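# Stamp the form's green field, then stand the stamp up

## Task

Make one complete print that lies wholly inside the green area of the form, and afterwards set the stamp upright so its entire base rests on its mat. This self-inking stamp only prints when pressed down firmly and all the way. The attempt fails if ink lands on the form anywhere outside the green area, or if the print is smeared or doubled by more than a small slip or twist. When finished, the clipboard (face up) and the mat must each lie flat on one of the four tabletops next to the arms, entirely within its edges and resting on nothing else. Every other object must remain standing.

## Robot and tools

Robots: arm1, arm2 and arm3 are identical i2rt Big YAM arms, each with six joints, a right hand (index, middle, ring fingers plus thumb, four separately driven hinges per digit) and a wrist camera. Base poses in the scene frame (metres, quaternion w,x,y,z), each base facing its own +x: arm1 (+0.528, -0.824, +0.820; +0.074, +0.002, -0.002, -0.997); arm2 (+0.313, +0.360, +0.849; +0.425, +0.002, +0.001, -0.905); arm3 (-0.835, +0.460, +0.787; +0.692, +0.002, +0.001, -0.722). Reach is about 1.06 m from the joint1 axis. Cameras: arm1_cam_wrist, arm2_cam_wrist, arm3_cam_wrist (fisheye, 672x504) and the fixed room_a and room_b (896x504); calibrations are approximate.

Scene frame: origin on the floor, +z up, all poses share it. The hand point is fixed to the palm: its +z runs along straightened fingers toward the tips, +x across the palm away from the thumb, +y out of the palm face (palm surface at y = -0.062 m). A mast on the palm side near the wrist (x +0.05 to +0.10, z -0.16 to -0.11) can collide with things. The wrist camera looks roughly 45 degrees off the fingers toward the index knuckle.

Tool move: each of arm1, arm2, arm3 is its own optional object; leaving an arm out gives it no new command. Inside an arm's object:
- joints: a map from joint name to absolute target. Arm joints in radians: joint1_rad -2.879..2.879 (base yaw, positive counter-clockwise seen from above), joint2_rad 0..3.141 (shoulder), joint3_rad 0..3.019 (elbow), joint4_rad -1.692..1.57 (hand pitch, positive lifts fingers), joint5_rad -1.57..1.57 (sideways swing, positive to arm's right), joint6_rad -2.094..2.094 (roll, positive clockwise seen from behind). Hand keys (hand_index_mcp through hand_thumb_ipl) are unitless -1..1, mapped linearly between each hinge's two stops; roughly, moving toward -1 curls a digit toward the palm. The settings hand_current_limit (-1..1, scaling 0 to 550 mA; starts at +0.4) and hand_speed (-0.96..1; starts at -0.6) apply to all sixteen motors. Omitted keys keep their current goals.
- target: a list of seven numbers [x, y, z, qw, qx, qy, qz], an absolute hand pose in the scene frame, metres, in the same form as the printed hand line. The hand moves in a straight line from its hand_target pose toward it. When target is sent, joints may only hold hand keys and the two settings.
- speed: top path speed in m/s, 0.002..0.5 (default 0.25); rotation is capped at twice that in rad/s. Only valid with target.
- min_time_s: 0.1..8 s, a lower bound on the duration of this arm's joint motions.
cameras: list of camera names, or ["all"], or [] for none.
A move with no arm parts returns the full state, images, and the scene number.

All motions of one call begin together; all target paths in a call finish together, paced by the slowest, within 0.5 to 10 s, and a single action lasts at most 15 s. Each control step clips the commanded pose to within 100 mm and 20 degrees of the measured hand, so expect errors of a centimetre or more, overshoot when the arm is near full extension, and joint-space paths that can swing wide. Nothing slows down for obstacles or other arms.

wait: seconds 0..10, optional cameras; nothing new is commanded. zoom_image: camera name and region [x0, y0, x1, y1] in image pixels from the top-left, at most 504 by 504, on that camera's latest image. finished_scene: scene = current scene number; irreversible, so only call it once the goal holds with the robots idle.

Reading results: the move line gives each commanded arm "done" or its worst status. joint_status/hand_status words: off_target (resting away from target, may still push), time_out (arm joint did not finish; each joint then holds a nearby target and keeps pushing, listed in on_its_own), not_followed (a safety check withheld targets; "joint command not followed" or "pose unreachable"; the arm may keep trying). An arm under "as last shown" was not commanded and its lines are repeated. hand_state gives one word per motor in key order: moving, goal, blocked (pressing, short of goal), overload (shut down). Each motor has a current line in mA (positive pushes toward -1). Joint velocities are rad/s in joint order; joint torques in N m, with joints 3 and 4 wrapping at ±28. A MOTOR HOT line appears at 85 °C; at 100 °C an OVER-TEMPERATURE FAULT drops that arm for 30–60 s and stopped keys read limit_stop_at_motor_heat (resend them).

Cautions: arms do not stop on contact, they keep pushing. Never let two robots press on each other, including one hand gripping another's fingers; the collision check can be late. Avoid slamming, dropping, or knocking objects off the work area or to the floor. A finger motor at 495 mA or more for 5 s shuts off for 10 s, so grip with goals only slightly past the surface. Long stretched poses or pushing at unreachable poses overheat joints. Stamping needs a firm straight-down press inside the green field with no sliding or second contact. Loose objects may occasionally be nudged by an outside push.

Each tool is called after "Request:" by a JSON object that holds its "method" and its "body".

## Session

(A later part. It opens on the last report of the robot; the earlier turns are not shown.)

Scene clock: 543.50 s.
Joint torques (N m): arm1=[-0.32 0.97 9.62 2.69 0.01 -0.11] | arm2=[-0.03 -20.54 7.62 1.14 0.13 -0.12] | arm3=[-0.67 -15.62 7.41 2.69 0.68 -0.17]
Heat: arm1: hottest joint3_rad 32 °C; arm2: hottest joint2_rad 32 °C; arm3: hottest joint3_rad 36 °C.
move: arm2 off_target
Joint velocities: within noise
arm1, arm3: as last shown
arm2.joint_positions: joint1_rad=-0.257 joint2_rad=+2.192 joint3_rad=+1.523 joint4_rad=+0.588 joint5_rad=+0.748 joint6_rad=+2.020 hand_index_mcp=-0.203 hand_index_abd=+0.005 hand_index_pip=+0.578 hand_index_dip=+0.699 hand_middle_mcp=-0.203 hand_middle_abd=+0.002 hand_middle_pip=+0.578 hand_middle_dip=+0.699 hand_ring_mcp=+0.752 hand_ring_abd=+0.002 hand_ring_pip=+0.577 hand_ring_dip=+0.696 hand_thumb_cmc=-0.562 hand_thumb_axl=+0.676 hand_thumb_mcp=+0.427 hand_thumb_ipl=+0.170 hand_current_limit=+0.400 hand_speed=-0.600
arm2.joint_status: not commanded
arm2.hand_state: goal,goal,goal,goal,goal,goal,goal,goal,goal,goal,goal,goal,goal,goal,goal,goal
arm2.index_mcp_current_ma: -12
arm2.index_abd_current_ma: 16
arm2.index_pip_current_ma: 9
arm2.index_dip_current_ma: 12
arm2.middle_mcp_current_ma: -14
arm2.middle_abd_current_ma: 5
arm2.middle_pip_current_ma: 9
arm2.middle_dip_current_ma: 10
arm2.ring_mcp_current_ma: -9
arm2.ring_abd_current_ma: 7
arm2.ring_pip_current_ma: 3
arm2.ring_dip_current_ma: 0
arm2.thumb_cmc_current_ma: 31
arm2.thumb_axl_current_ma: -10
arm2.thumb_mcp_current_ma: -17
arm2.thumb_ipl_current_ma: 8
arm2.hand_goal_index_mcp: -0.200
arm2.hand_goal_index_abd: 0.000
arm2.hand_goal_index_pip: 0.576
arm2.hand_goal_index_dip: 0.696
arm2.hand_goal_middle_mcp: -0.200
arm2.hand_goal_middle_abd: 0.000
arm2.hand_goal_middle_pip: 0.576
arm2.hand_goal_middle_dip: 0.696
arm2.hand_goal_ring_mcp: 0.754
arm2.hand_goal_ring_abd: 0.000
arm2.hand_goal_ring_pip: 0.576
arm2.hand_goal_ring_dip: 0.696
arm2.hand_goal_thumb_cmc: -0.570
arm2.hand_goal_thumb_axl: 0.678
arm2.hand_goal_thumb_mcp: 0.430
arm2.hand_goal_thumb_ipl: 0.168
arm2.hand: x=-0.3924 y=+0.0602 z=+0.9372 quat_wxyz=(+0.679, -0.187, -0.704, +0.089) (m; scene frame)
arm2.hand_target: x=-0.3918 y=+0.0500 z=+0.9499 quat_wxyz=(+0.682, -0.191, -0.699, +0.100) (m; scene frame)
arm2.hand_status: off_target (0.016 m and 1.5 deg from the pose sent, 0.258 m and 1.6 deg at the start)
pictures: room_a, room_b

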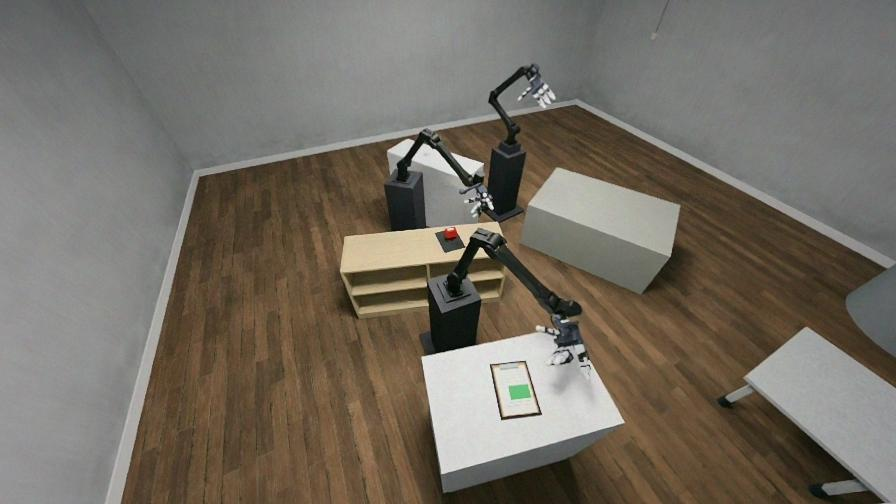

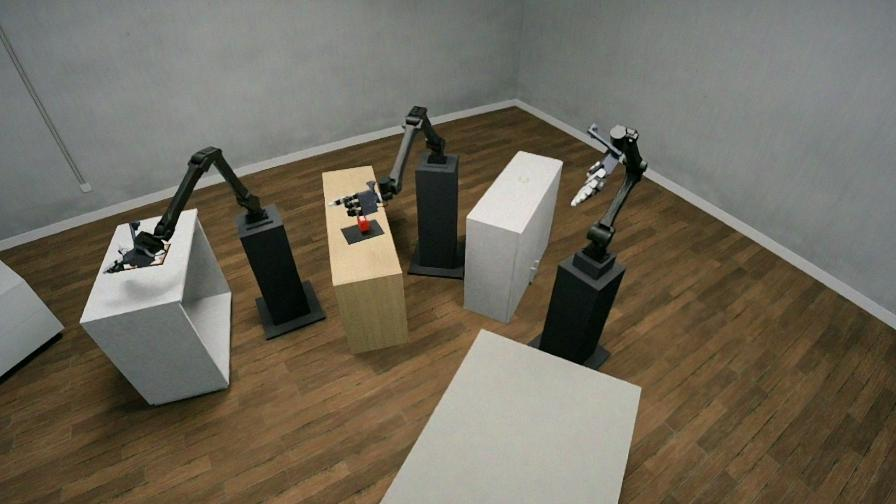

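Request:
{"method": "move", "body": {"arm3": {"joints": {"joint2_rad": 1.6, "joint3_rad": 1.35}, "min_time_s": 2}, "arm2": {"joints": {"joint1_rad": 0.4, "joint2_rad": 1.7, "joint3_rad": 1.3}, "min_time_s": 4}}}

Request:
{"method": "move", "body": {"arm3": {"joints": {"joint1_rad": 1.2}, "min_time_s": 5}, "cameras": ["room_a"]}}

Scene clock: 572.17 s.
Joint torques (N m): arm1=[0.15 1.14 9.14 2.77 0.02 -0.11] | arm2=[0.03 -16.38 8.09 1.14 -0.17 -0.11] | arm3=[-0.73 -14.51 12.1 2.85 0.4 -0.21]
Heat: arm1: hottest joint3_rad 32 °C; arm2: hottest joint2_rad 34 °C; arm3: hottest joint3_rad 36 °C.
move: arm2 done; arm3 done
Joint velocities: within noise
arm1: as last shown
arm2.joint_positions: joint1_rad=+0.393 joint2_rad=+1.720 joint3_rad=+1.294 joint4_rad=+0.587 joint5_rad=+0.749 joint6_rad=+2.020 hand_index_mcp=-0.203 hand_index_abd=+0.005 hand_index_pip=+0.578 hand_index_dip=+0.699 hand_middle_mcp=-0.203 hand_middle_abd=+0.002 hand_middle_pip=+0.578 hand_middle_dip=+0.698 hand_ring_mcp=+0.752 hand_ring_abd=+0.002 hand_ring_pip=+0.577 hand_ring_dip=+0.696 hand_thumb_cmc=-0.562 hand_thumb_axl=+0.676 hand_thumb_mcp=+0.428 hand_thumb_ipl=+0.170 hand_current_limit=+0.400 hand_speed=-0.600
arm2.joint_status: all done
arm2.hand_state: goal,goal,goal,goal,goal,goal,goal,goal,goal,goal,goal,goal,goal,goal,goal,goal
arm2.index_mcp_current_ma: -12
arm2.index_abd_current_ma: 16
arm2.index_pip_current_ma: 7
arm2.index_dip_current_ma: 11
arm2.middle_mcp_current_ma: -14
arm2.middle_abd_current_ma: 5
arm2.middle_pip_current_ma: 7
arm2.middle_dip_current_ma: 9
arm2.ring_mcp_current_ma: -10
arm2.ring_abd_current_ma: 7
arm2.ring_pip_current_ma: 3
arm2.ring_dip_current_ma: 0
arm2.thumb_cmc_current_ma: 31
arm2.thumb_axl_current_ma: -10
arm2.thumb_mcp_current_ma: -11
arm2.thumb_ipl_current_ma: 8
arm2.hand_goal_index_mcp: -0.200
arm2.hand_goal_index_abd: 0.000
arm2.hand_goal_index_pip: 0.576
arm2.hand_goal_index_dip: 0.696
arm2.hand_goal_middle_mcp: -0.200
arm2.hand_goal_middle_abd: 0.000
arm2.hand_goal_middle_pip: 0.576
arm2.hand_goal_middle_dip: 0.696
arm2.hand_goal_ring_mcp: 0.754
arm2.hand_goal_ring_abd: 0.000
arm2.hand_goal_ring_pip: 0.576
arm2.hand_goal_ring_dip: 0.696
arm2.hand_goal_thumb_cmc: -0.570
arm2.hand_goal_thumb_axl: 0.678
arm2.hand_goal_thumb_mcp: 0.430
arm2.hand_goal_thumb_ipl: 0.168
arm2.hand: x=-0.0409 y=-0.2191 z=+1.1509 quat_wxyz=(+0.641, -0.014, -0.666, +0.382) (m; scene frame)
arm2.hand_target: x=-0.0359 y=-0.2193 z=+1.1646 quat_wxyz=(+0.639, -0.020, -0.661, +0.392) (m; scene frame)
arm2.hand_status: not commanded
arm3.joint_positions: joint1_rad=-0.958 joint2_rad=+1.602 joint3_rad=+1.307 joint4_rad=+0.026 joint5_rad=+0.735 joint6_rad=+1.430 hand_index_mcp=-0.192 hand_index_abd=+0.001 hand_index_pip=+0.577 hand_index_dip=+0.696 hand_middle_mcp=-0.191 hand_middle_abd=+0.001 hand_middle_pip=+0.577 hand_middle_dip=+0.696 hand_ring_mcp=+0.757 hand_ring_abd=+0.001 hand_ring_pip=+0.577 hand_ring_dip=+0.696 hand_thumb_cmc=-0.552 hand_thumb_axl=+0.677 hand_thumb_mcp=+0.427 hand_thumb_ipl=+0.168 hand_current_limit=+0.400 hand_speed=-0.600
arm3.joint_status: all done
arm3.hand_state: goal,goal,goal,goal,goal,goal,goal,goal,goal,goal,goal,goal,goal,goal,goal,goal
arm3.index_mcp_current_ma: 11
arm3.index_abd_current_ma: 1
arm3.index_pip_current_ma: 0
arm3.index_dip_current_ma: 0
arm3.middle_mcp_current_ma: 12
arm3.middle_abd_current_ma: 1
arm3.middle_pip_current_ma: 0
arm3.middle_dip_current_ma: 0
arm3.ring_mcp_current_ma: 3
arm3.ring_abd_current_ma: 0
arm3.ring_pip_current_ma: 0
arm3.ring_dip_current_ma: 0
arm3.thumb_cmc_current_ma: 31
arm3.thumb_axl_current_ma: 0
arm3.thumb_mcp_current_ma: -4
arm3.thumb_ipl_current_ma: 0
arm3.hand_goal_index_mcp: -0.200
arm3.hand_goal_index_abd: 0.000
arm3.hand_goal_index_pip: 0.576
arm3.hand_goal_index_dip: 0.696
arm3.hand_goal_middle_mcp: -0.200
arm3.hand_goal_middle_abd: 0.000
arm3.hand_goal_middle_pip: 0.576
arm3.hand_goal_middle_dip: 0.696
arm3.hand_goal_ring_mcp: 0.754
arm3.hand_goal_ring_abd: 0.000
arm3.hand_goal_ring_pip: 0.576
arm3.hand_goal_ring_dip: 0.696
arm3.hand_goal_thumb_cmc: -0.570
arm3.hand_goal_thumb_axl: 0.678
arm3.hand_goal_thumb_mcp: 0.430
arm3.hand_goal_thumb_ipl: 0.168
arm3.hand: x=-1.4411 y=+0.2861 z=+1.1324 quat_wxyz=(+0.613, +0.055, -0.772, -0.160) (m; scene frame)
arm3.hand_target: x=-1.4445 y=+0.2761 z=+1.1578 quat_wxyz=(+0.637, +0.039, -0.757, -0.142) (m; scene frame)
arm3.hand_status: not commanded
pictures: none

Scene clock: 577.63 s.
Joint torques (N m): arm1=[-0.15 0.85 9.25 2.59 0.06 -0.11] | arm2=[-0.32 -16.38 8.08 1.11 -0.17 -0.11] | arm3=[-1.67 -14.56 12.11 2.84 0.32 -0.22]
Heat: arm1: hottest joint3_rad 32 °C; arm2: hottest joint2_rad 34 °C; arm3: hottest joint3_rad 37 °C.
move: arm3 done
Joint velocities: within noise
arm1.joint_positions: joint1_rad=+0.147 joint2_rad=+0.604 joint3_rad=+1.315 joint4_rad=-1.244 joint5_rad=+0.076 joint6_rad=+1.052 hand_index_mcp=+0.755 hand_index_abd=+0.000 hand_index_pip=+0.577 hand_index_dip=+0.696 hand_middle_mcp=+0.755 hand_middle_abd=+0.000 hand_middle_pip=+0.577 hand_middle_dip=+0.696 hand_ring_mcp=+0.755 hand_ring_abd=+0.000 hand_ring_pip=+0.577 hand_ring_dip=+0.696 hand_thumb_cmc=+0.715 hand_thumb_axl=+0.677 hand_thumb_mcp=+0.226 hand_thumb_ipl=+0.168 hand_current_limit=+0.400 hand_speed=-0.600
arm1.joint_status: not commanded
arm1.hand_state: goal,goal,goal,goal,goal,goal,goal,goal,goal,goal,goal,goal,goal,goal,goal,goal
arm1.index_mcp_current_ma: 2
arm1.index_abd_current_ma: 0
arm1.index_pip_current_ma: 1
arm1.index_dip_current_ma: 0
arm1.middle_mcp_current_ma: 3
arm1.middle_abd_current_ma: 0
arm1.middle_pip_current_ma: 1
arm1.middle_dip_current_ma: 0
arm1.ring_mcp_current_ma: 2
arm1.ring_abd_current_ma: 0
arm1.ring_pip_current_ma: 1
arm1.ring_dip_current_ma: 0
arm1.thumb_cmc_current_ma: 3
arm1.thumb_axl_current_ma: -2
arm1.thumb_mcp_current_ma: 0
arm1.thumb_ipl_current_ma: -1
arm1.hand_goal_index_mcp: 0.754
arm1.hand_goal_index_abd: 0.000
arm1.hand_goal_index_pip: 0.576
arm1.hand_goal_index_dip: 0.696
arm1.hand_goal_middle_mcp: 0.754
arm1.hand_goal_middle_abd: 0.000
arm1.hand_goal_middle_pip: 0.576
arm1.hand_goal_middle_dip: 0.696
arm1.hand_goal_ring_mcp: 0.754
arm1.hand_goal_ring_abd: 0.000
arm1.hand_goal_ring_pip: 0.576
arm1.hand_goal_ring_dip: 0.696
arm1.hand_goal_thumb_cmc: 0.714
arm1.hand_goal_thumb_axl: 0.678
arm1.hand_goal_thumb_mcp: 0.226
arm1.hand_goal_thumb_ipl: 0.168
arm1.hand: x=+0.2518 y=-0.8023 z=+1.3672 quat_wxyz=(+0.488, +0.326, -0.805, -0.086) (m; scene frame)
arm1.hand_target: x=+0.2544 y=-0.8015 z=+1.3785 quat_wxyz=(+0.499, +0.323, -0.800, -0.087) (m; scene frame)
arm1.hand_status: not commanded
arm2: as last shown
arm3.joint_positions: joint1_rad=+1.203 joint2_rad=+1.602 joint3_rad=+1.307 joint4_rad=+0.026 joint5_rad=+0.737 joint6_rad=+1.430 hand_index_mcp=-0.192 hand_index_abd=+0.001 hand_index_pip=+0.577 hand_index_dip=+0.696 hand_middle_mcp=-0.191 hand_middle_abd=+0.001 hand_middle_pip=+0.577 hand_middle_dip=+0.696 hand_ring_mcp=+0.757 hand_ring_abd=+0.001 hand_ring_pip=+0.577 hand_ring_dip=+0.696 hand_thumb_cmc=-0.552 hand_thumb_axl=+0.677 hand_thumb_mcp=+0.427 hand_thumb_ipl=+0.168 hand_current_limit=+0.400 hand_speed=-0.600
arm3.joint_status: all done
arm3.hand_state: goal,goal,goal,goal,goal,goal,goal,goal,goal,goal,goal,goal,goal,goal,goal,goal
arm3.index_mcp_current_ma: 11
arm3.index_abd_current_ma: 1
arm3.index_pip_current_ma: 0
arm3.index_dip_current_ma: 0
arm3.middle_mcp_current_ma: 12
arm3.middle_abd_current_ma: 1
arm3.middle_pip_current_ma: 0
arm3.middle_dip_current_ma: 0
arm3.ring_mcp_current_ma: 3
arm3.ring_abd_current_ma: 1
arm3.ring_pip_current_ma: 0
arm3.ring_dip_current_ma: 0
arm3.thumb_cmc_current_ma: 31
arm3.thumb_axl_current_ma: 0
arm3.thumb_mcp_current_ma: -3
arm3.thumb_ipl_current_ma: 0
arm3.hand_goal_index_mcp: -0.200
arm3.hand_goal_index_abd: 0.000
arm3.hand_goal_index_pip: 0.576
arm3.hand_goal_index_dip: 0.696
arm3.hand_goal_middle_mcp: -0.200
arm3.hand_goal_middle_abd: 0.000
arm3.hand_goal_middle_pip: 0.576
arm3.hand_goal_middle_dip: 0.696
arm3.hand_goal_ring_mcp: 0.754
arm3.hand_goal_ring_abd: 0.000
arm3.hand_goal_ring_pip: 0.576
arm3.hand_goal_ring_dip: 0.696
arm3.hand_goal_thumb_cmc: -0.570
arm3.hand_goal_thumb_axl: 0.678
arm3.hand_goal_thumb_mcp: 0.430
arm3.hand_goal_thumb_ipl: 0.168
arm3.hand: x=-0.3546 y=+0.0517 z=+1.1334 quat_wxyz=(+0.428, +0.707, -0.317, +0.466) (m; scene frame)
arm3.hand_target: x=-0.3498 y=+0.0474 z=+1.1588 quat_wxyz=(+0.426, +0.683, -0.329, +0.493) (m; scene frame)
arm3.hand_status: not commanded
pictures: room_a

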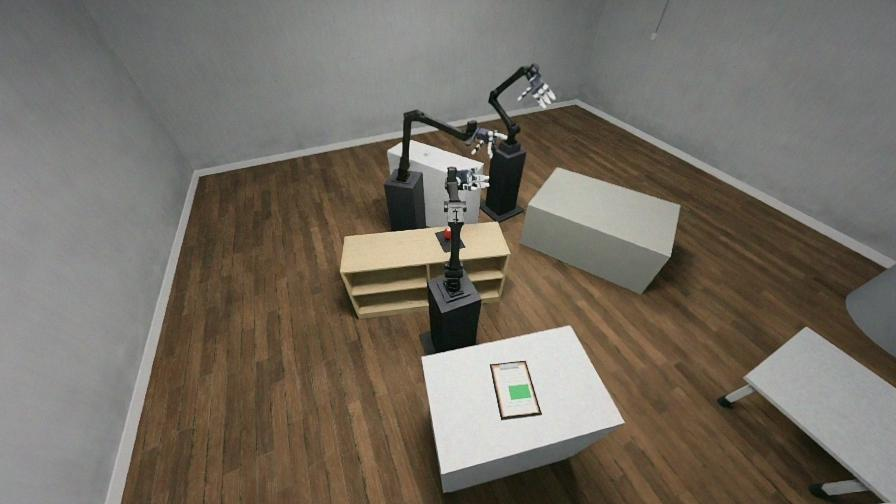

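Request:
{"method": "move", "body": {"arm3": {"target": [-0.295, 0.355, 1.0, 0.1428, 0.8031, 0.2097, 0.5390], "speed": 0.25}, "arm2": {"joints": {"joint1_rad": 0.8}, "min_time_s": 2}}}

Request:
{"method": "move", "body": {"arm3": {"target": [-0.295, 0.355, 0.94, 0.1428, 0.8031, 0.2097, 0.5390], "speed": 0.2}, "cameras": ["arm3_cam_wrist", "room_a", "room_b"]}}

Scene clock: 591.47 s.
Joint torques (N m): arm1=[0.38 0.79 9.39 2.78 0.02 -0.1] | arm2=[-0.38 -16.38 8.1 1.13 -0.19 -0.11] | arm3=[-0.91 -9.23 7.51 3.06 -0.08 -0.37]
Heat: arm1: hottest joint3_rad 32 °C; arm2: hottest joint2_rad 33 °C; arm3: hottest joint3_rad 38 °C.
move: arm2 done; arm3 done
Joint velocities: within noise
arm1: as last shown
arm2.joint_positions: joint1_rad=+0.795 joint2_rad=+1.720 joint3_rad=+1.294 joint4_rad=+0.587 joint5_rad=+0.749 joint6_rad=+2.021 hand_index_mcp=-0.203 hand_index_abd=+0.005 hand_index_pip=+0.578 hand_index_dip=+0.699 hand_middle_mcp=-0.203 hand_middle_abd=+0.002 hand_middle_pip=+0.578 hand_middle_dip=+0.698 hand_ring_mcp=+0.751 hand_ring_abd=+0.002 hand_ring_pip=+0.577 hand_ring_dip=+0.696 hand_thumb_cmc=-0.562 hand_thumb_axl=+0.676 hand_thumb_mcp=+0.428 hand_thumb_ipl=+0.170 hand_current_limit=+0.400 hand_speed=-0.600
arm2.joint_status: all done
arm2.hand_state: goal,goal,goal,goal,goal,goal,goal,goal,goal,goal,goal,goal,goal,goal,goal,goal
arm2.index_mcp_current_ma: -12
arm2.index_abd_current_ma: 16
arm2.index_pip_current_ma: 7
arm2.index_dip_current_ma: 11
arm2.middle_mcp_current_ma: -14
arm2.middle_abd_current_ma: 5
arm2.middle_pip_current_ma: 7
arm2.middle_dip_current_ma: 9
arm2.ring_mcp_current_ma: -11
arm2.ring_abd_current_ma: 7
arm2.ring_pip_current_ma: 3
arm2.ring_dip_current_ma: 0
arm2.thumb_cmc_current_ma: 31
arm2.thumb_axl_current_ma: -10
arm2.thumb_mcp_current_ma: -11
arm2.thumb_ipl_current_ma: 8
arm2.hand_goal_index_mcp: -0.200
arm2.hand_goal_index_abd: 0.000
arm2.hand_goal_index_pip: 0.576
arm2.hand_goal_index_dip: 0.696
arm2.hand_goal_middle_mcp: -0.200
arm2.hand_goal_middle_abd: 0.000
arm2.hand_goal_middle_pip: 0.576
arm2.hand_goal_middle_dip: 0.696
arm2.hand_goal_ring_mcp: 0.754
arm2.hand_goal_ring_abd: 0.000
arm2.hand_goal_ring_pip: 0.576
arm2.hand_goal_ring_dip: 0.696
arm2.hand_goal_thumb_cmc: -0.570
arm2.hand_goal_thumb_axl: 0.678
arm2.hand_goal_thumb_mcp: 0.430
arm2.hand_goal_thumb_ipl: 0.168
arm2.hand: x=+0.2131 y=-0.3113 z=+1.1513 quat_wxyz=(+0.552, +0.118, -0.655, +0.502) (m; scene frame)
arm2.hand_target: x=+0.2166 y=-0.3094 z=+1.1649 quat_wxyz=(+0.548, +0.111, -0.652, +0.512) (m; scene frame)
arm2.hand_status: not commanded
arm3.joint_positions: joint1_rad=+1.557 joint2_rad=+1.331 joint3_rad=+0.694 joint4_rad=+0.234 joint5_rad=-0.036 joint6_rad=+1.046 hand_index_mcp=-0.192 hand_index_abd=+0.001 hand_index_pip=+0.577 hand_index_dip=+0.696 hand_middle_mcp=-0.192 hand_middle_abd=+0.002 hand_middle_pip=+0.577 hand_middle_dip=+0.696 hand_ring_mcp=+0.757 hand_ring_abd=+0.001 hand_ring_pip=+0.577 hand_ring_dip=+0.696 hand_thumb_cmc=-0.552 hand_thumb_axl=+0.677 hand_thumb_mcp=+0.427 hand_thumb_ipl=+0.168 hand_current_limit=+0.400 hand_speed=-0.600
arm3.joint_status: not commanded
arm3.hand_state: goal,goal,goal,goal,goal,goal,goal,goal,goal,goal,goal,goal,goal,goal,goal,goal
arm3.index_mcp_current_ma: 10
arm3.index_abd_current_ma: 1
arm3.index_pip_current_ma: 0
arm3.index_dip_current_ma: 0
arm3.middle_mcp_current_ma: 11
arm3.middle_abd_current_ma: 1
arm3.middle_pip_current_ma: 0
arm3.middle_dip_current_ma: 0
arm3.ring_mcp_current_ma: 3
arm3.ring_abd_current_ma: 1
arm3.ring_pip_current_ma: 0
arm3.ring_dip_current_ma: 0
arm3.thumb_cmc_current_ma: 31
arm3.thumb_axl_current_ma: 0
arm3.thumb_mcp_current_ma: -3
arm3.thumb_ipl_current_ma: 0
arm3.hand_goal_index_mcp: -0.200
arm3.hand_goal_index_abd: 0.000
arm3.hand_goal_index_pip: 0.576
arm3.hand_goal_index_dip: 0.696
arm3.hand_goal_middle_mcp: -0.200
arm3.hand_goal_middle_abd: 0.000
arm3.hand_goal_middle_pip: 0.576
arm3.hand_goal_middle_dip: 0.696
arm3.hand_goal_ring_mcp: 0.754
arm3.hand_goal_ring_abd: 0.000
arm3.hand_goal_ring_pip: 0.576
arm3.hand_goal_ring_dip: 0.696
arm3.hand_goal_thumb_cmc: -0.570
arm3.hand_goal_thumb_axl: 0.678
arm3.hand_goal_thumb_mcp: 0.430
arm3.hand_goal_thumb_ipl: 0.168
arm3.hand: x=-0.2958 y=+0.3497 z=+0.9969 quat_wxyz=(+0.142, +0.809, +0.202, +0.533) (m; scene frame)
arm3.hand_target: x=-0.2951 y=+0.3550 z=+1.0001 quat_wxyz=(+0.143, +0.803, +0.210, +0.539) (m; scene frame)
arm3.hand_status: done (0.006 m and 1.3 deg from the pose sent, 0.337 m and 71.2 deg at the start)
pictures: none

Scene clock: 592.70 s.
Joint torques (N m): arm1=[-0.09 1.32 9.4 2.76 -0.01 -0.08] | arm2=[-0.38 -16.32 8.09 1.13 -0.19 -0.11] | arm3=[-0.91 -8.94 6.8 3.4 -0.04 -0.35]
Heat: arm1: hottest joint3_rad 32 °C; arm2: hottest joint2_rad 33 °C; arm3: hottest joint3_rad 38 °C.
move: arm3 done
Joint velocities: within noise
arm1, arm2: as last shown
arm3.joint_positions: joint1_rad=+1.557 joint2_rad=+1.463 joint3_rad=+0.619 joint4_rad=+0.437 joint5_rad=-0.038 joint6_rad=+1.045 hand_index_mcp=-0.192 hand_index_abd=+0.001 hand_index_pip=+0.577 hand_index_dip=+0.696 hand_middle_mcp=-0.192 hand_middle_abd=+0.002 hand_middle_pip=+0.577 hand_middle_dip=+0.696 hand_ring_mcp=+0.757 hand_ring_abd=+0.001 hand_ring_pip=+0.577 hand_ring_dip=+0.696 hand_thumb_cmc=-0.552 hand_thumb_axl=+0.677 hand_thumb_mcp=+0.427 hand_thumb_ipl=+0.168 hand_current_limit=+0.400 hand_speed=-0.600
arm3.joint_status: not commanded
arm3.hand_state: goal,goal,goal,goal,goal,goal,goal,goal,goal,goal,goal,goal,goal,goal,goal,goal
arm3.index_mcp_current_ma: 10
arm3.index_abd_current_ma: 1
arm3.index_pip_current_ma: 0
arm3.index_dip_current_ma: 0
arm3.middle_mcp_current_ma: 11
arm3.middle_abd_current_ma: 1
arm3.middle_pip_current_ma: 0
arm3.middle_dip_current_ma: 0
arm3.ring_mcp_current_ma: 3
arm3.ring_abd_current_ma: 1
arm3.ring_pip_current_ma: 0
arm3.ring_dip_current_ma: 0
arm3.thumb_cmc_current_ma: 31
arm3.thumb_axl_current_ma: 0
arm3.thumb_mcp_current_ma: -3
arm3.thumb_ipl_current_ma: 0
arm3.hand_goal_index_mcp: -0.200
arm3.hand_goal_index_abd: 0.000
arm3.hand_goal_index_pip: 0.576
arm3.hand_goal_index_dip: 0.696
arm3.hand_goal_middle_mcp: -0.200
arm3.hand_goal_middle_abd: 0.000
arm3.hand_goal_middle_pip: 0.576
arm3.hand_goal_middle_dip: 0.696
arm3.hand_goal_ring_mcp: 0.754
arm3.hand_goal_ring_abd: 0.000
arm3.hand_goal_ring_pip: 0.576
arm3.hand_goal_ring_dip: 0.696
arm3.hand_goal_thumb_cmc: -0.570
arm3.hand_goal_thumb_axl: 0.678
arm3.hand_goal_thumb_mcp: 0.430
arm3.hand_goal_thumb_ipl: 0.168
arm3.hand: x=-0.2983 y=+0.3503 z=+0.9377 quat_wxyz=(+0.141, +0.810, +0.203, +0.532) (m; scene frame)
arm3.hand_target: x=-0.2951 y=+0.3551 z=+0.9400 quat_wxyz=(+0.143, +0.803, +0.210, +0.539) (m; scene frame)
arm3.hand_status: done (0.006 m and 1.4 deg from the pose sent, 0.057 m and 1.3 deg at the start)
pictures: arm3_cam_wrist, room_a, room_b
camera_calibration:
arm3_cam_wrist: T_world_to_cam=[[-0.192075, -0.915826, -0.35266, 0.625861], [-0.879682, 0.319971, -0.35182, -0.0831228], [0.435047, 0.242653, -0.867095, 0.987961], [0, 0, 0, 1]] pos_world=[-0.382719, 0.360045, 1.04813]

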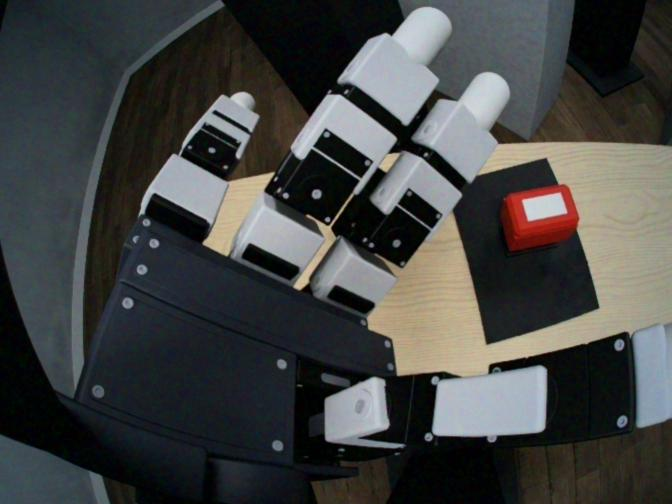

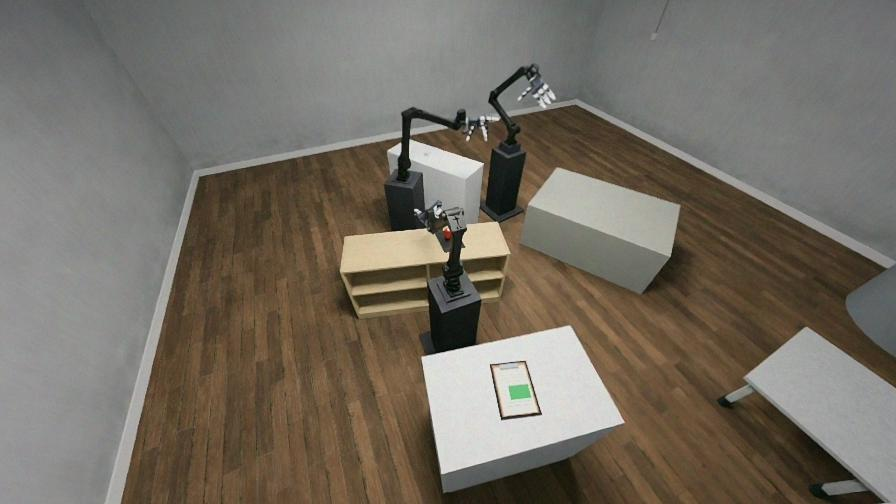

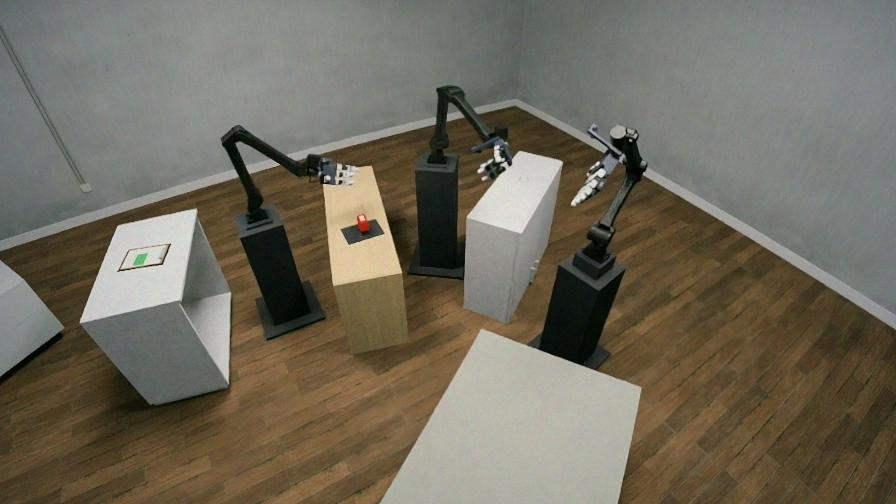

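Request:
{"method": "zoom_image", "body": {"camera": "arm3_cam_wrist", "region": [440, 150, 620, 350]}}

Scaled by 2.520 from the camera's 672x504 image, which has a finer 960x720 frame.

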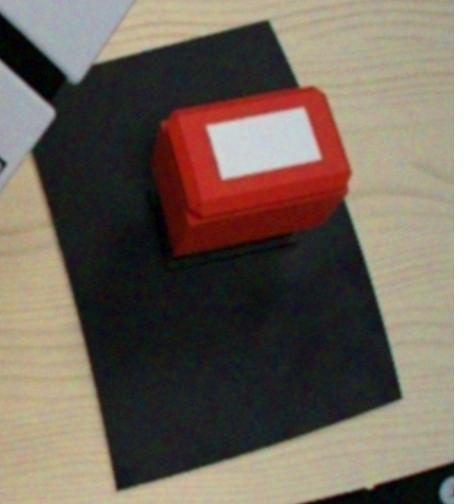

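Request:
{"method": "move", "body": {"arm3": {"target": [-0.179, 0.360, 0.85, -0.0822, 0.6941, -0.2090, 0.6841], "speed": 0.25}}}

Request:
{"method": "move", "body": {"arm3": {"target": [-0.179, 0.360, 0.73, -0.0822, 0.6941, -0.2090, 0.6841], "speed": 0.2}, "cameras": ["arm3_cam_wrist", "room_a", "room_b"]}}

Request:
{"method": "zoom_image", "body": {"camera": "room_a", "region": [410, 200, 490, 260]}}

Request:
{"method": "zoom_image", "body": {"camera": "room_b", "region": [320, 190, 400, 250]}}

Scene clock: 706.93 s.
Joint torques (N m): arm1=[-0.21 0.97 9.5 2.66 0.03 -0.13] | arm2=[-0.38 -16.32 8.09 1.11 -0.19 -0.11] | arm3=[-0.56 -13.45 8.36 3.43 0.17 -0.24]
Heat: arm1: hottest joint3_rad 32 °C; arm2: hottest joint2_rad 33 °C; arm3: hottest joint3_rad 37 °C.
move: arm3 off_target
Joint velocities: within noise
arm1, arm2: as last shown
arm3.joint_positions: joint1_rad=+1.598 joint2_rad=+1.933 joint3_rad=+0.890 joint4_rad=+0.944 joint5_rad=+0.165 joint6_rad=+1.977 hand_index_mcp=-0.198 hand_index_abd=+0.001 hand_index_pip=+0.577 hand_index_dip=+0.696 hand_middle_mcp=-0.198 hand_middle_abd=+0.002 hand_middle_pip=+0.577 hand_middle_dip=+0.696 hand_ring_mcp=+0.752 hand_ring_abd=+0.001 hand_ring_pip=+0.577 hand_ring_dip=+0.696 hand_thumb_cmc=-0.552 hand_thumb_axl=+0.677 hand_thumb_mcp=+0.427 hand_thumb_ipl=+0.168 hand_current_limit=+0.400 hand_speed=-0.600
arm3.joint_status: not commanded
arm3.hand_state: goal,goal,goal,goal,goal,goal,goal,goal,goal,goal,goal,goal,goal,goal,goal,goal
arm3.index_mcp_current_ma: 1
arm3.index_abd_current_ma: 1
arm3.index_pip_current_ma: 0
arm3.index_dip_current_ma: 0
arm3.middle_mcp_current_ma: 1
arm3.middle_abd_current_ma: 1
arm3.middle_pip_current_ma: 0
arm3.middle_dip_current_ma: 0
arm3.ring_mcp_current_ma: -1
arm3.ring_abd_current_ma: 1
arm3.ring_pip_current_ma: 0
arm3.ring_dip_current_ma: 0
arm3.thumb_cmc_current_ma: 31
arm3.thumb_axl_current_ma: 0
arm3.thumb_mcp_current_ma: -3
arm3.thumb_ipl_current_ma: 0
arm3.hand_goal_index_mcp: -0.200
arm3.hand_goal_index_abd: 0.000
arm3.hand_goal_index_pip: 0.576
arm3.hand_goal_index_dip: 0.696
arm3.hand_goal_middle_mcp: -0.200
arm3.hand_goal_middle_abd: 0.000
arm3.hand_goal_middle_pip: 0.576
arm3.hand_goal_middle_dip: 0.696
arm3.hand_goal_ring_mcp: 0.754
arm3.hand_goal_ring_abd: 0.000
arm3.hand_goal_ring_pip: 0.576
arm3.hand_goal_ring_dip: 0.696
arm3.hand_goal_thumb_cmc: -0.570
arm3.hand_goal_thumb_axl: 0.678
arm3.hand_goal_thumb_mcp: 0.430
arm3.hand_goal_thumb_ipl: 0.168
arm3.hand: x=-0.1967 y=+0.3527 z=+0.8410 quat_wxyz=(-0.071, +0.710, -0.210, +0.669) (m; scene frame)
arm3.hand_target: x=-0.1801 y=+0.3602 z=+0.8501 quat_wxyz=(-0.082, +0.694, -0.209, +0.684) (m; scene frame)
arm3.hand_status: off_target (0.021 m and 2.8 deg from the pose sent, 0.148 m and 58.7 deg at the start)
pictures: none

Scene clock: 708.43 s.
Joint torques (N m): arm1=[0.32 0.62 9.32 2.81 0 -0.08] | arm2=[-0.44 -16.32 8.09 1.14 -0.19 -0.11] | arm3=[-0.73 -15.44 5.52 3.34 0.13 -0.22]
Heat: arm1: hottest joint3_rad 32 °C; arm2: hottest joint2_rad 33 °C; arm3: hottest joint3_rad 37 °C.
move: arm3 off_target
Joint velocities: within noise
arm1, arm2: as last shown
arm3.joint_positions: joint1_rad=+1.598 joint2_rad=+2.257 joint3_rad=+0.958 joint4_rad=+1.207 joint5_rad=+0.165 joint6_rad=+1.981 hand_index_mcp=-0.198 hand_index_abd=+0.001 hand_index_pip=+0.577 hand_index_dip=+0.696 hand_middle_mcp=-0.198 hand_middle_abd=+0.002 hand_middle_pip=+0.577 hand_middle_dip=+0.696 hand_ring_mcp=+0.752 hand_ring_abd=+0.001 hand_ring_pip=+0.577 hand_ring_dip=+0.696 hand_thumb_cmc=-0.552 hand_thumb_axl=+0.677 hand_thumb_mcp=+0.427 hand_thumb_ipl=+0.168 hand_current_limit=+0.400 hand_speed=-0.600
arm3.joint_status: not commanded
arm3.hand_state: goal,goal,goal,goal,goal,goal,goal,goal,goal,goal,goal,goal,goal,goal,goal,goal
arm3.index_mcp_current_ma: 1
arm3.index_abd_current_ma: 1
arm3.index_pip_current_ma: 0
arm3.index_dip_current_ma: 0
arm3.middle_mcp_current_ma: 1
arm3.middle_abd_current_ma: 1
arm3.middle_pip_current_ma: 0
arm3.middle_dip_current_ma: 0
arm3.ring_mcp_current_ma: -2
arm3.ring_abd_current_ma: 1
arm3.ring_pip_current_ma: 0
arm3.ring_dip_current_ma: 0
arm3.thumb_cmc_current_ma: 31
arm3.thumb_axl_current_ma: 0
arm3.thumb_mcp_current_ma: -3
arm3.thumb_ipl_current_ma: 0
arm3.hand_goal_index_mcp: -0.200
arm3.hand_goal_index_abd: 0.000
arm3.hand_goal_index_pip: 0.576
arm3.hand_goal_index_dip: 0.696
arm3.hand_goal_middle_mcp: -0.200
arm3.hand_goal_middle_abd: 0.000
arm3.hand_goal_middle_pip: 0.576
arm3.hand_goal_middle_dip: 0.696
arm3.hand_goal_ring_mcp: 0.754
arm3.hand_goal_ring_abd: 0.000
arm3.hand_goal_ring_pip: 0.576
arm3.hand_goal_ring_dip: 0.696
arm3.hand_goal_thumb_cmc: -0.570
arm3.hand_goal_thumb_axl: 0.678
arm3.hand_goal_thumb_mcp: 0.430
arm3.hand_goal_thumb_ipl: 0.168
arm3.hand: x=-0.1914 y=+0.3535 z=+0.7235 quat_wxyz=(-0.073, +0.708, -0.211, +0.670) (m; scene frame)
arm3.hand_target: x=-0.1795 y=+0.3602 z=+0.7301 quat_wxyz=(-0.082, +0.694, -0.209, +0.684) (m; scene frame)
arm3.hand_status: off_target (0.015 m and 2.4 deg from the pose sent, 0.113 m and 2.8 deg at the start)
pictures: arm3_cam_wrist, room_a, room_b
camera_calibration:
arm3_cam_wrist: T_world_to_cam=[[-0.157486, -0.233181, -0.959596, 0.77821], [-0.546017, 0.830236, -0.112135, -0.355282], [0.822839, 0.506296, -0.258071, 0.295325], [0, 0, 0, 1]] pos_world=[-0.314437, 0.326909, 0.783143]

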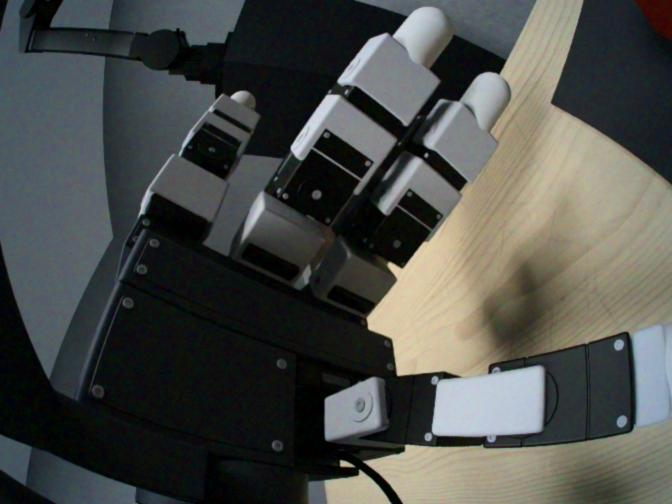

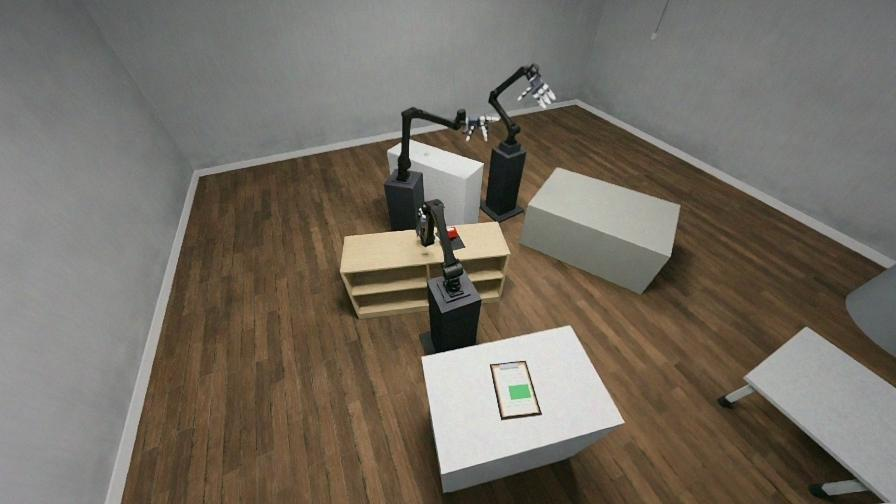

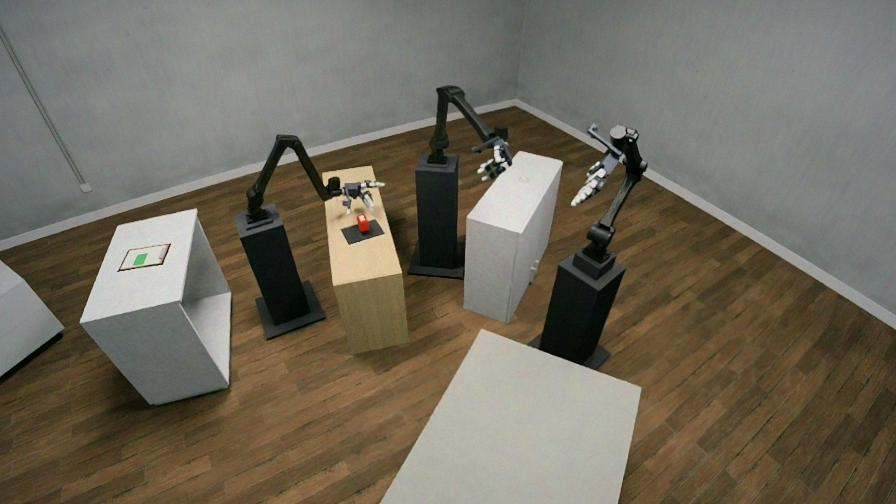

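Scaled by 6.300 from the camera's 896x504 image, which has a finer 1280x720 frame.

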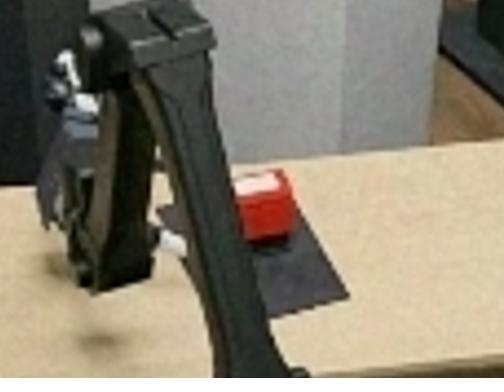

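Scaled by 6.300 from the camera's 896x504 image, which has a finer 1280x720 frame.

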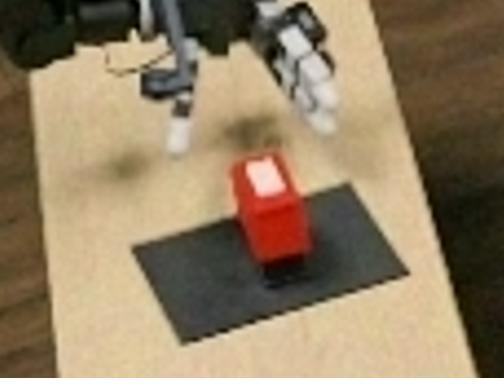

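Request:
{"method": "zoom_image", "body": {"camera": "room_b", "region": [338, 200, 388, 246]}}

Request:
{"method": "zoom_image", "body": {"camera": "arm3_cam_wrist", "region": [472, 0, 672, 200]}}

Scaled by 10.080 from the camera's 896x504 image, which has a finer 1280x720 frame.

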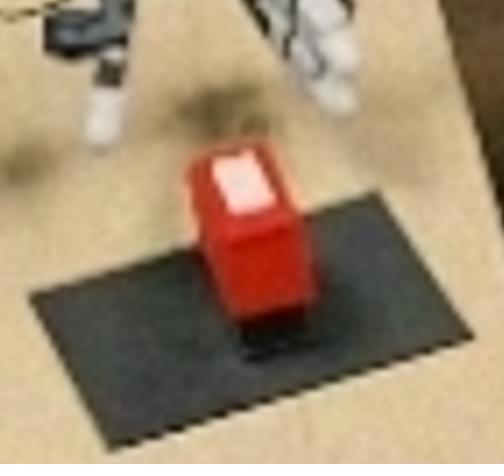

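Scaled by 2.520 from the camera's 672x504 image, which has a finer 960x720 frame.

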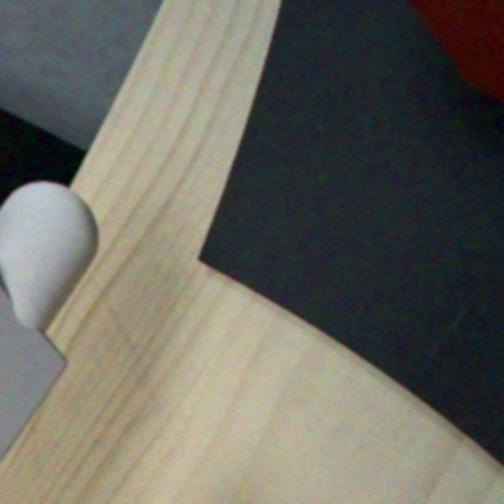

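Request:
{"method": "move", "body": {"arm3": {"target": [-0.189, 0.365, 0.705, -0.0822, 0.6941, -0.2090, 0.6841], "speed": 0.2}}}

Request:
{"method": "move", "body": {"arm3": {"target": [-0.198, 0.310, 0.703, -0.0822, 0.6941, -0.2090, 0.6841], "speed": 0.15}, "cameras": ["arm3_cam_wrist", "room_a", "room_b"]}}

Request:
{"method": "zoom_image", "body": {"camera": "room_b", "region": [338, 200, 388, 246]}}

Scene clock: 756.50 s.
Joint torques (N m): arm1=[0.03 0.5 9.31 2.71 0.05 -0.12] | arm2=[-0.44 -16.38 8.1 1.13 -0.19 -0.11] | arm3=[-0.62 -15.38 4.72 3.38 0.16 -0.22]
Heat: arm1: hottest joint3_rad 32 °C; arm2: hottest joint3_rad 34 °C; arm3: hottest joint3_rad 36 °C.
move: arm3 off_target
Joint velocities: within noise
arm1, arm2: as last shown
arm3.joint_positions: joint1_rad=+1.608 joint2_rad=+2.317 joint3_rad=+0.958 joint4_rad=+1.272 joint5_rad=+0.174 joint6_rad=+1.981 hand_index_mcp=-0.199 hand_index_abd=+0.001 hand_index_pip=+0.577 hand_index_dip=+0.696 hand_middle_mcp=-0.198 hand_middle_abd=+0.002 hand_middle_pip=+0.577 hand_middle_dip=+0.696 hand_ring_mcp=+0.752 hand_ring_abd=+0.001 hand_ring_pip=+0.577 hand_ring_dip=+0.696 hand_thumb_cmc=-0.552 hand_thumb_axl=+0.677 hand_thumb_mcp=+0.427 hand_thumb_ipl=+0.168 hand_current_limit=+0.400 hand_speed=-0.600
arm3.joint_status: not commanded
arm3.hand_state: goal,goal,goal,goal,goal,goal,goal,goal,goal,goal,goal,goal,goal,goal,goal,goal
arm3.index_mcp_current_ma: 1
arm3.index_abd_current_ma: 1
arm3.index_pip_current_ma: 0
arm3.index_dip_current_ma: 0
arm3.middle_mcp_current_ma: 1
arm3.middle_abd_current_ma: 1
arm3.middle_pip_current_ma: 0
arm3.middle_dip_current_ma: 0
arm3.ring_mcp_current_ma: -2
arm3.ring_abd_current_ma: 1
arm3.ring_pip_current_ma: 0
arm3.ring_dip_current_ma: 0
arm3.thumb_cmc_current_ma: 31
arm3.thumb_axl_current_ma: 0
arm3.thumb_mcp_current_ma: -3
arm3.thumb_ipl_current_ma: 0
arm3.hand_goal_index_mcp: -0.200
arm3.hand_goal_index_abd: 0.000
arm3.hand_goal_index_pip: 0.576
arm3.hand_goal_index_dip: 0.696
arm3.hand_goal_middle_mcp: -0.200
arm3.hand_goal_middle_abd: 0.000
arm3.hand_goal_middle_pip: 0.576
arm3.hand_goal_middle_dip: 0.696
arm3.hand_goal_ring_mcp: 0.754
arm3.hand_goal_ring_abd: 0.000
arm3.hand_goal_ring_pip: 0.576
arm3.hand_goal_ring_dip: 0.696
arm3.hand_goal_thumb_cmc: -0.570
arm3.hand_goal_thumb_axl: 0.678
arm3.hand_goal_thumb_mcp: 0.430
arm3.hand_goal_thumb_ipl: 0.168
arm3.hand: x=-0.1985 y=+0.3585 z=+0.7017 quat_wxyz=(-0.074, +0.706, -0.210, +0.672) (m; scene frame)
arm3.hand_target: x=-0.1894 y=+0.3650 z=+0.7051 quat_wxyz=(-0.082, +0.694, -0.209, +0.684) (m; scene frame)
arm3.hand_status: off_target (0.012 m and 2.1 deg from the pose sent, 0.022 m and 2.4 deg at the start)
pictures: none

Scene clock: 757.67 s.
Joint torques (N m): arm1=[-0.21 0.85 9.44 2.66 0.06 -0.12] | arm2=[-0.38 -16.38 8.09 1.13 -0.19 -0.11] | arm3=[-1.32 -15.33 3.67 3.43 -0.12 -0.28]
Heat: arm1: hottest joint3_rad 32 °C; arm2: hottest joint3_rad 34 °C; arm3: hottest joint3_rad 36 °C.
move: arm3 done
Joint velocities: within noise
arm1, arm2: as last shown
arm3.joint_positions: joint1_rad=+1.502 joint2_rad=+2.317 joint3_rad=+0.958 joint4_rad=+1.291 joint5_rad=+0.067 joint6_rad=+1.981 hand_index_mcp=-0.199 hand_index_abd=+0.001 hand_index_pip=+0.577 hand_index_dip=+0.696 hand_middle_mcp=-0.199 hand_middle_abd=+0.002 hand_middle_pip=+0.577 hand_middle_dip=+0.696 hand_ring_mcp=+0.751 hand_ring_abd=+0.001 hand_ring_pip=+0.577 hand_ring_dip=+0.696 hand_thumb_cmc=-0.552 hand_thumb_axl=+0.677 hand_thumb_mcp=+0.427 hand_thumb_ipl=+0.168 hand_current_limit=+0.400 hand_speed=-0.600
arm3.joint_status: not commanded
arm3.hand_state: goal,goal,goal,goal,goal,goal,goal,goal,goal,goal,goal,goal,goal,goal,goal,goal
arm3.index_mcp_current_ma: 1
arm3.index_abd_current_ma: 1
arm3.index_pip_current_ma: 0
arm3.index_dip_current_ma: 0
arm3.middle_mcp_current_ma: 1
arm3.middle_abd_current_ma: 1
arm3.middle_pip_current_ma: 0
arm3.middle_dip_current_ma: 0
arm3.ring_mcp_current_ma: -3
arm3.ring_abd_current_ma: 1
arm3.ring_pip_current_ma: 0
arm3.ring_dip_current_ma: 0
arm3.thumb_cmc_current_ma: 31
arm3.thumb_axl_current_ma: 0
arm3.thumb_mcp_current_ma: -3
arm3.thumb_ipl_current_ma: 0
arm3.hand_goal_index_mcp: -0.200
arm3.hand_goal_index_abd: 0.000
arm3.hand_goal_index_pip: 0.576
arm3.hand_goal_index_dip: 0.696
arm3.hand_goal_middle_mcp: -0.200
arm3.hand_goal_middle_abd: 0.000
arm3.hand_goal_middle_pip: 0.576
arm3.hand_goal_middle_dip: 0.696
arm3.hand_goal_ring_mcp: 0.754
arm3.hand_goal_ring_abd: 0.000
arm3.hand_goal_ring_pip: 0.576
arm3.hand_goal_ring_dip: 0.696
arm3.hand_goal_thumb_cmc: -0.570
arm3.hand_goal_thumb_axl: 0.678
arm3.hand_goal_thumb_mcp: 0.430
arm3.hand_goal_thumb_ipl: 0.168
arm3.hand: x=-0.2000 y=+0.3082 z=+0.7051 quat_wxyz=(-0.079, +0.699, -0.211, +0.678) (m; scene frame)
arm3.hand_target: x=-0.1981 y=+0.3099 z=+0.7031 quat_wxyz=(-0.082, +0.694, -0.209, +0.684) (m; scene frame)
arm3.hand_status: done (0.003 m and 1.0 deg from the pose sent, 0.049 m and 2.1 deg at the start)
pictures: arm3_cam_wrist, room_a, room_b
camera_calibration:
arm3_cam_wrist: T_world_to_cam=[[-0.133206, -0.227305, -0.96467, 0.755222], [-0.544463, 0.830097, -0.120414, -0.31834], [0.828141, 0.509187, -0.234333, 0.304005], [0, 0, 0, 1]] pos_world=[-0.324483, 0.281123, 0.761446]

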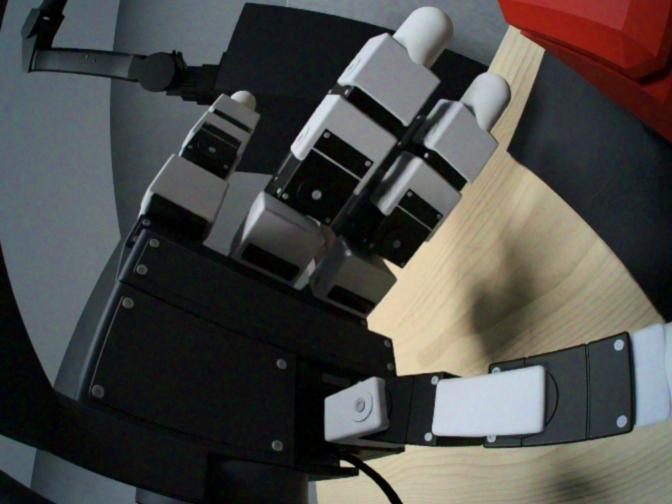

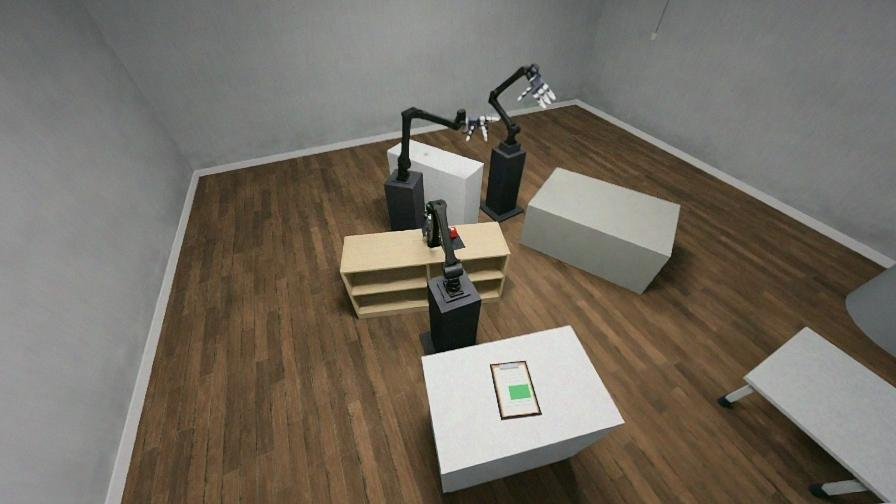

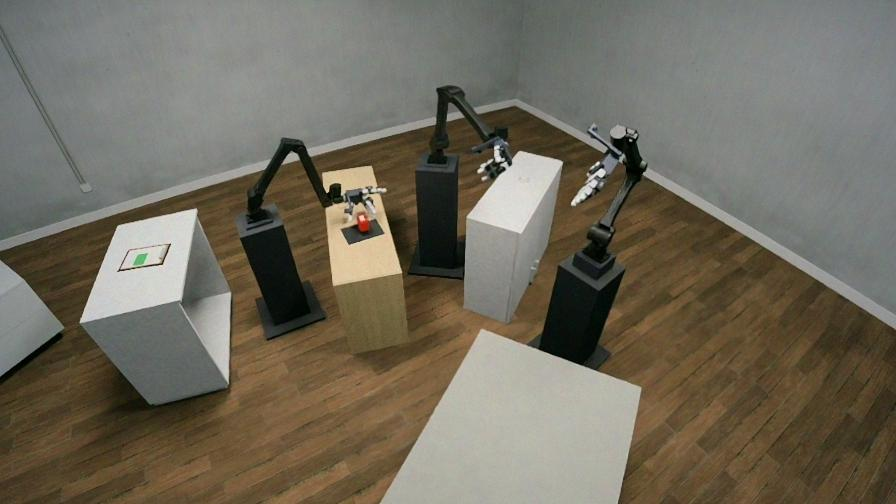

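Scaled by 10.080 from the camera's 896x504 image, which has a finer 1280x720 frame.

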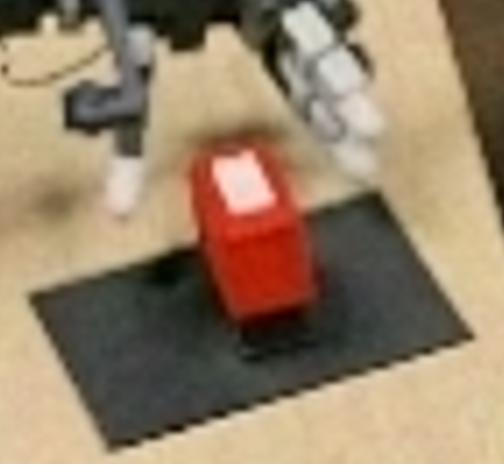

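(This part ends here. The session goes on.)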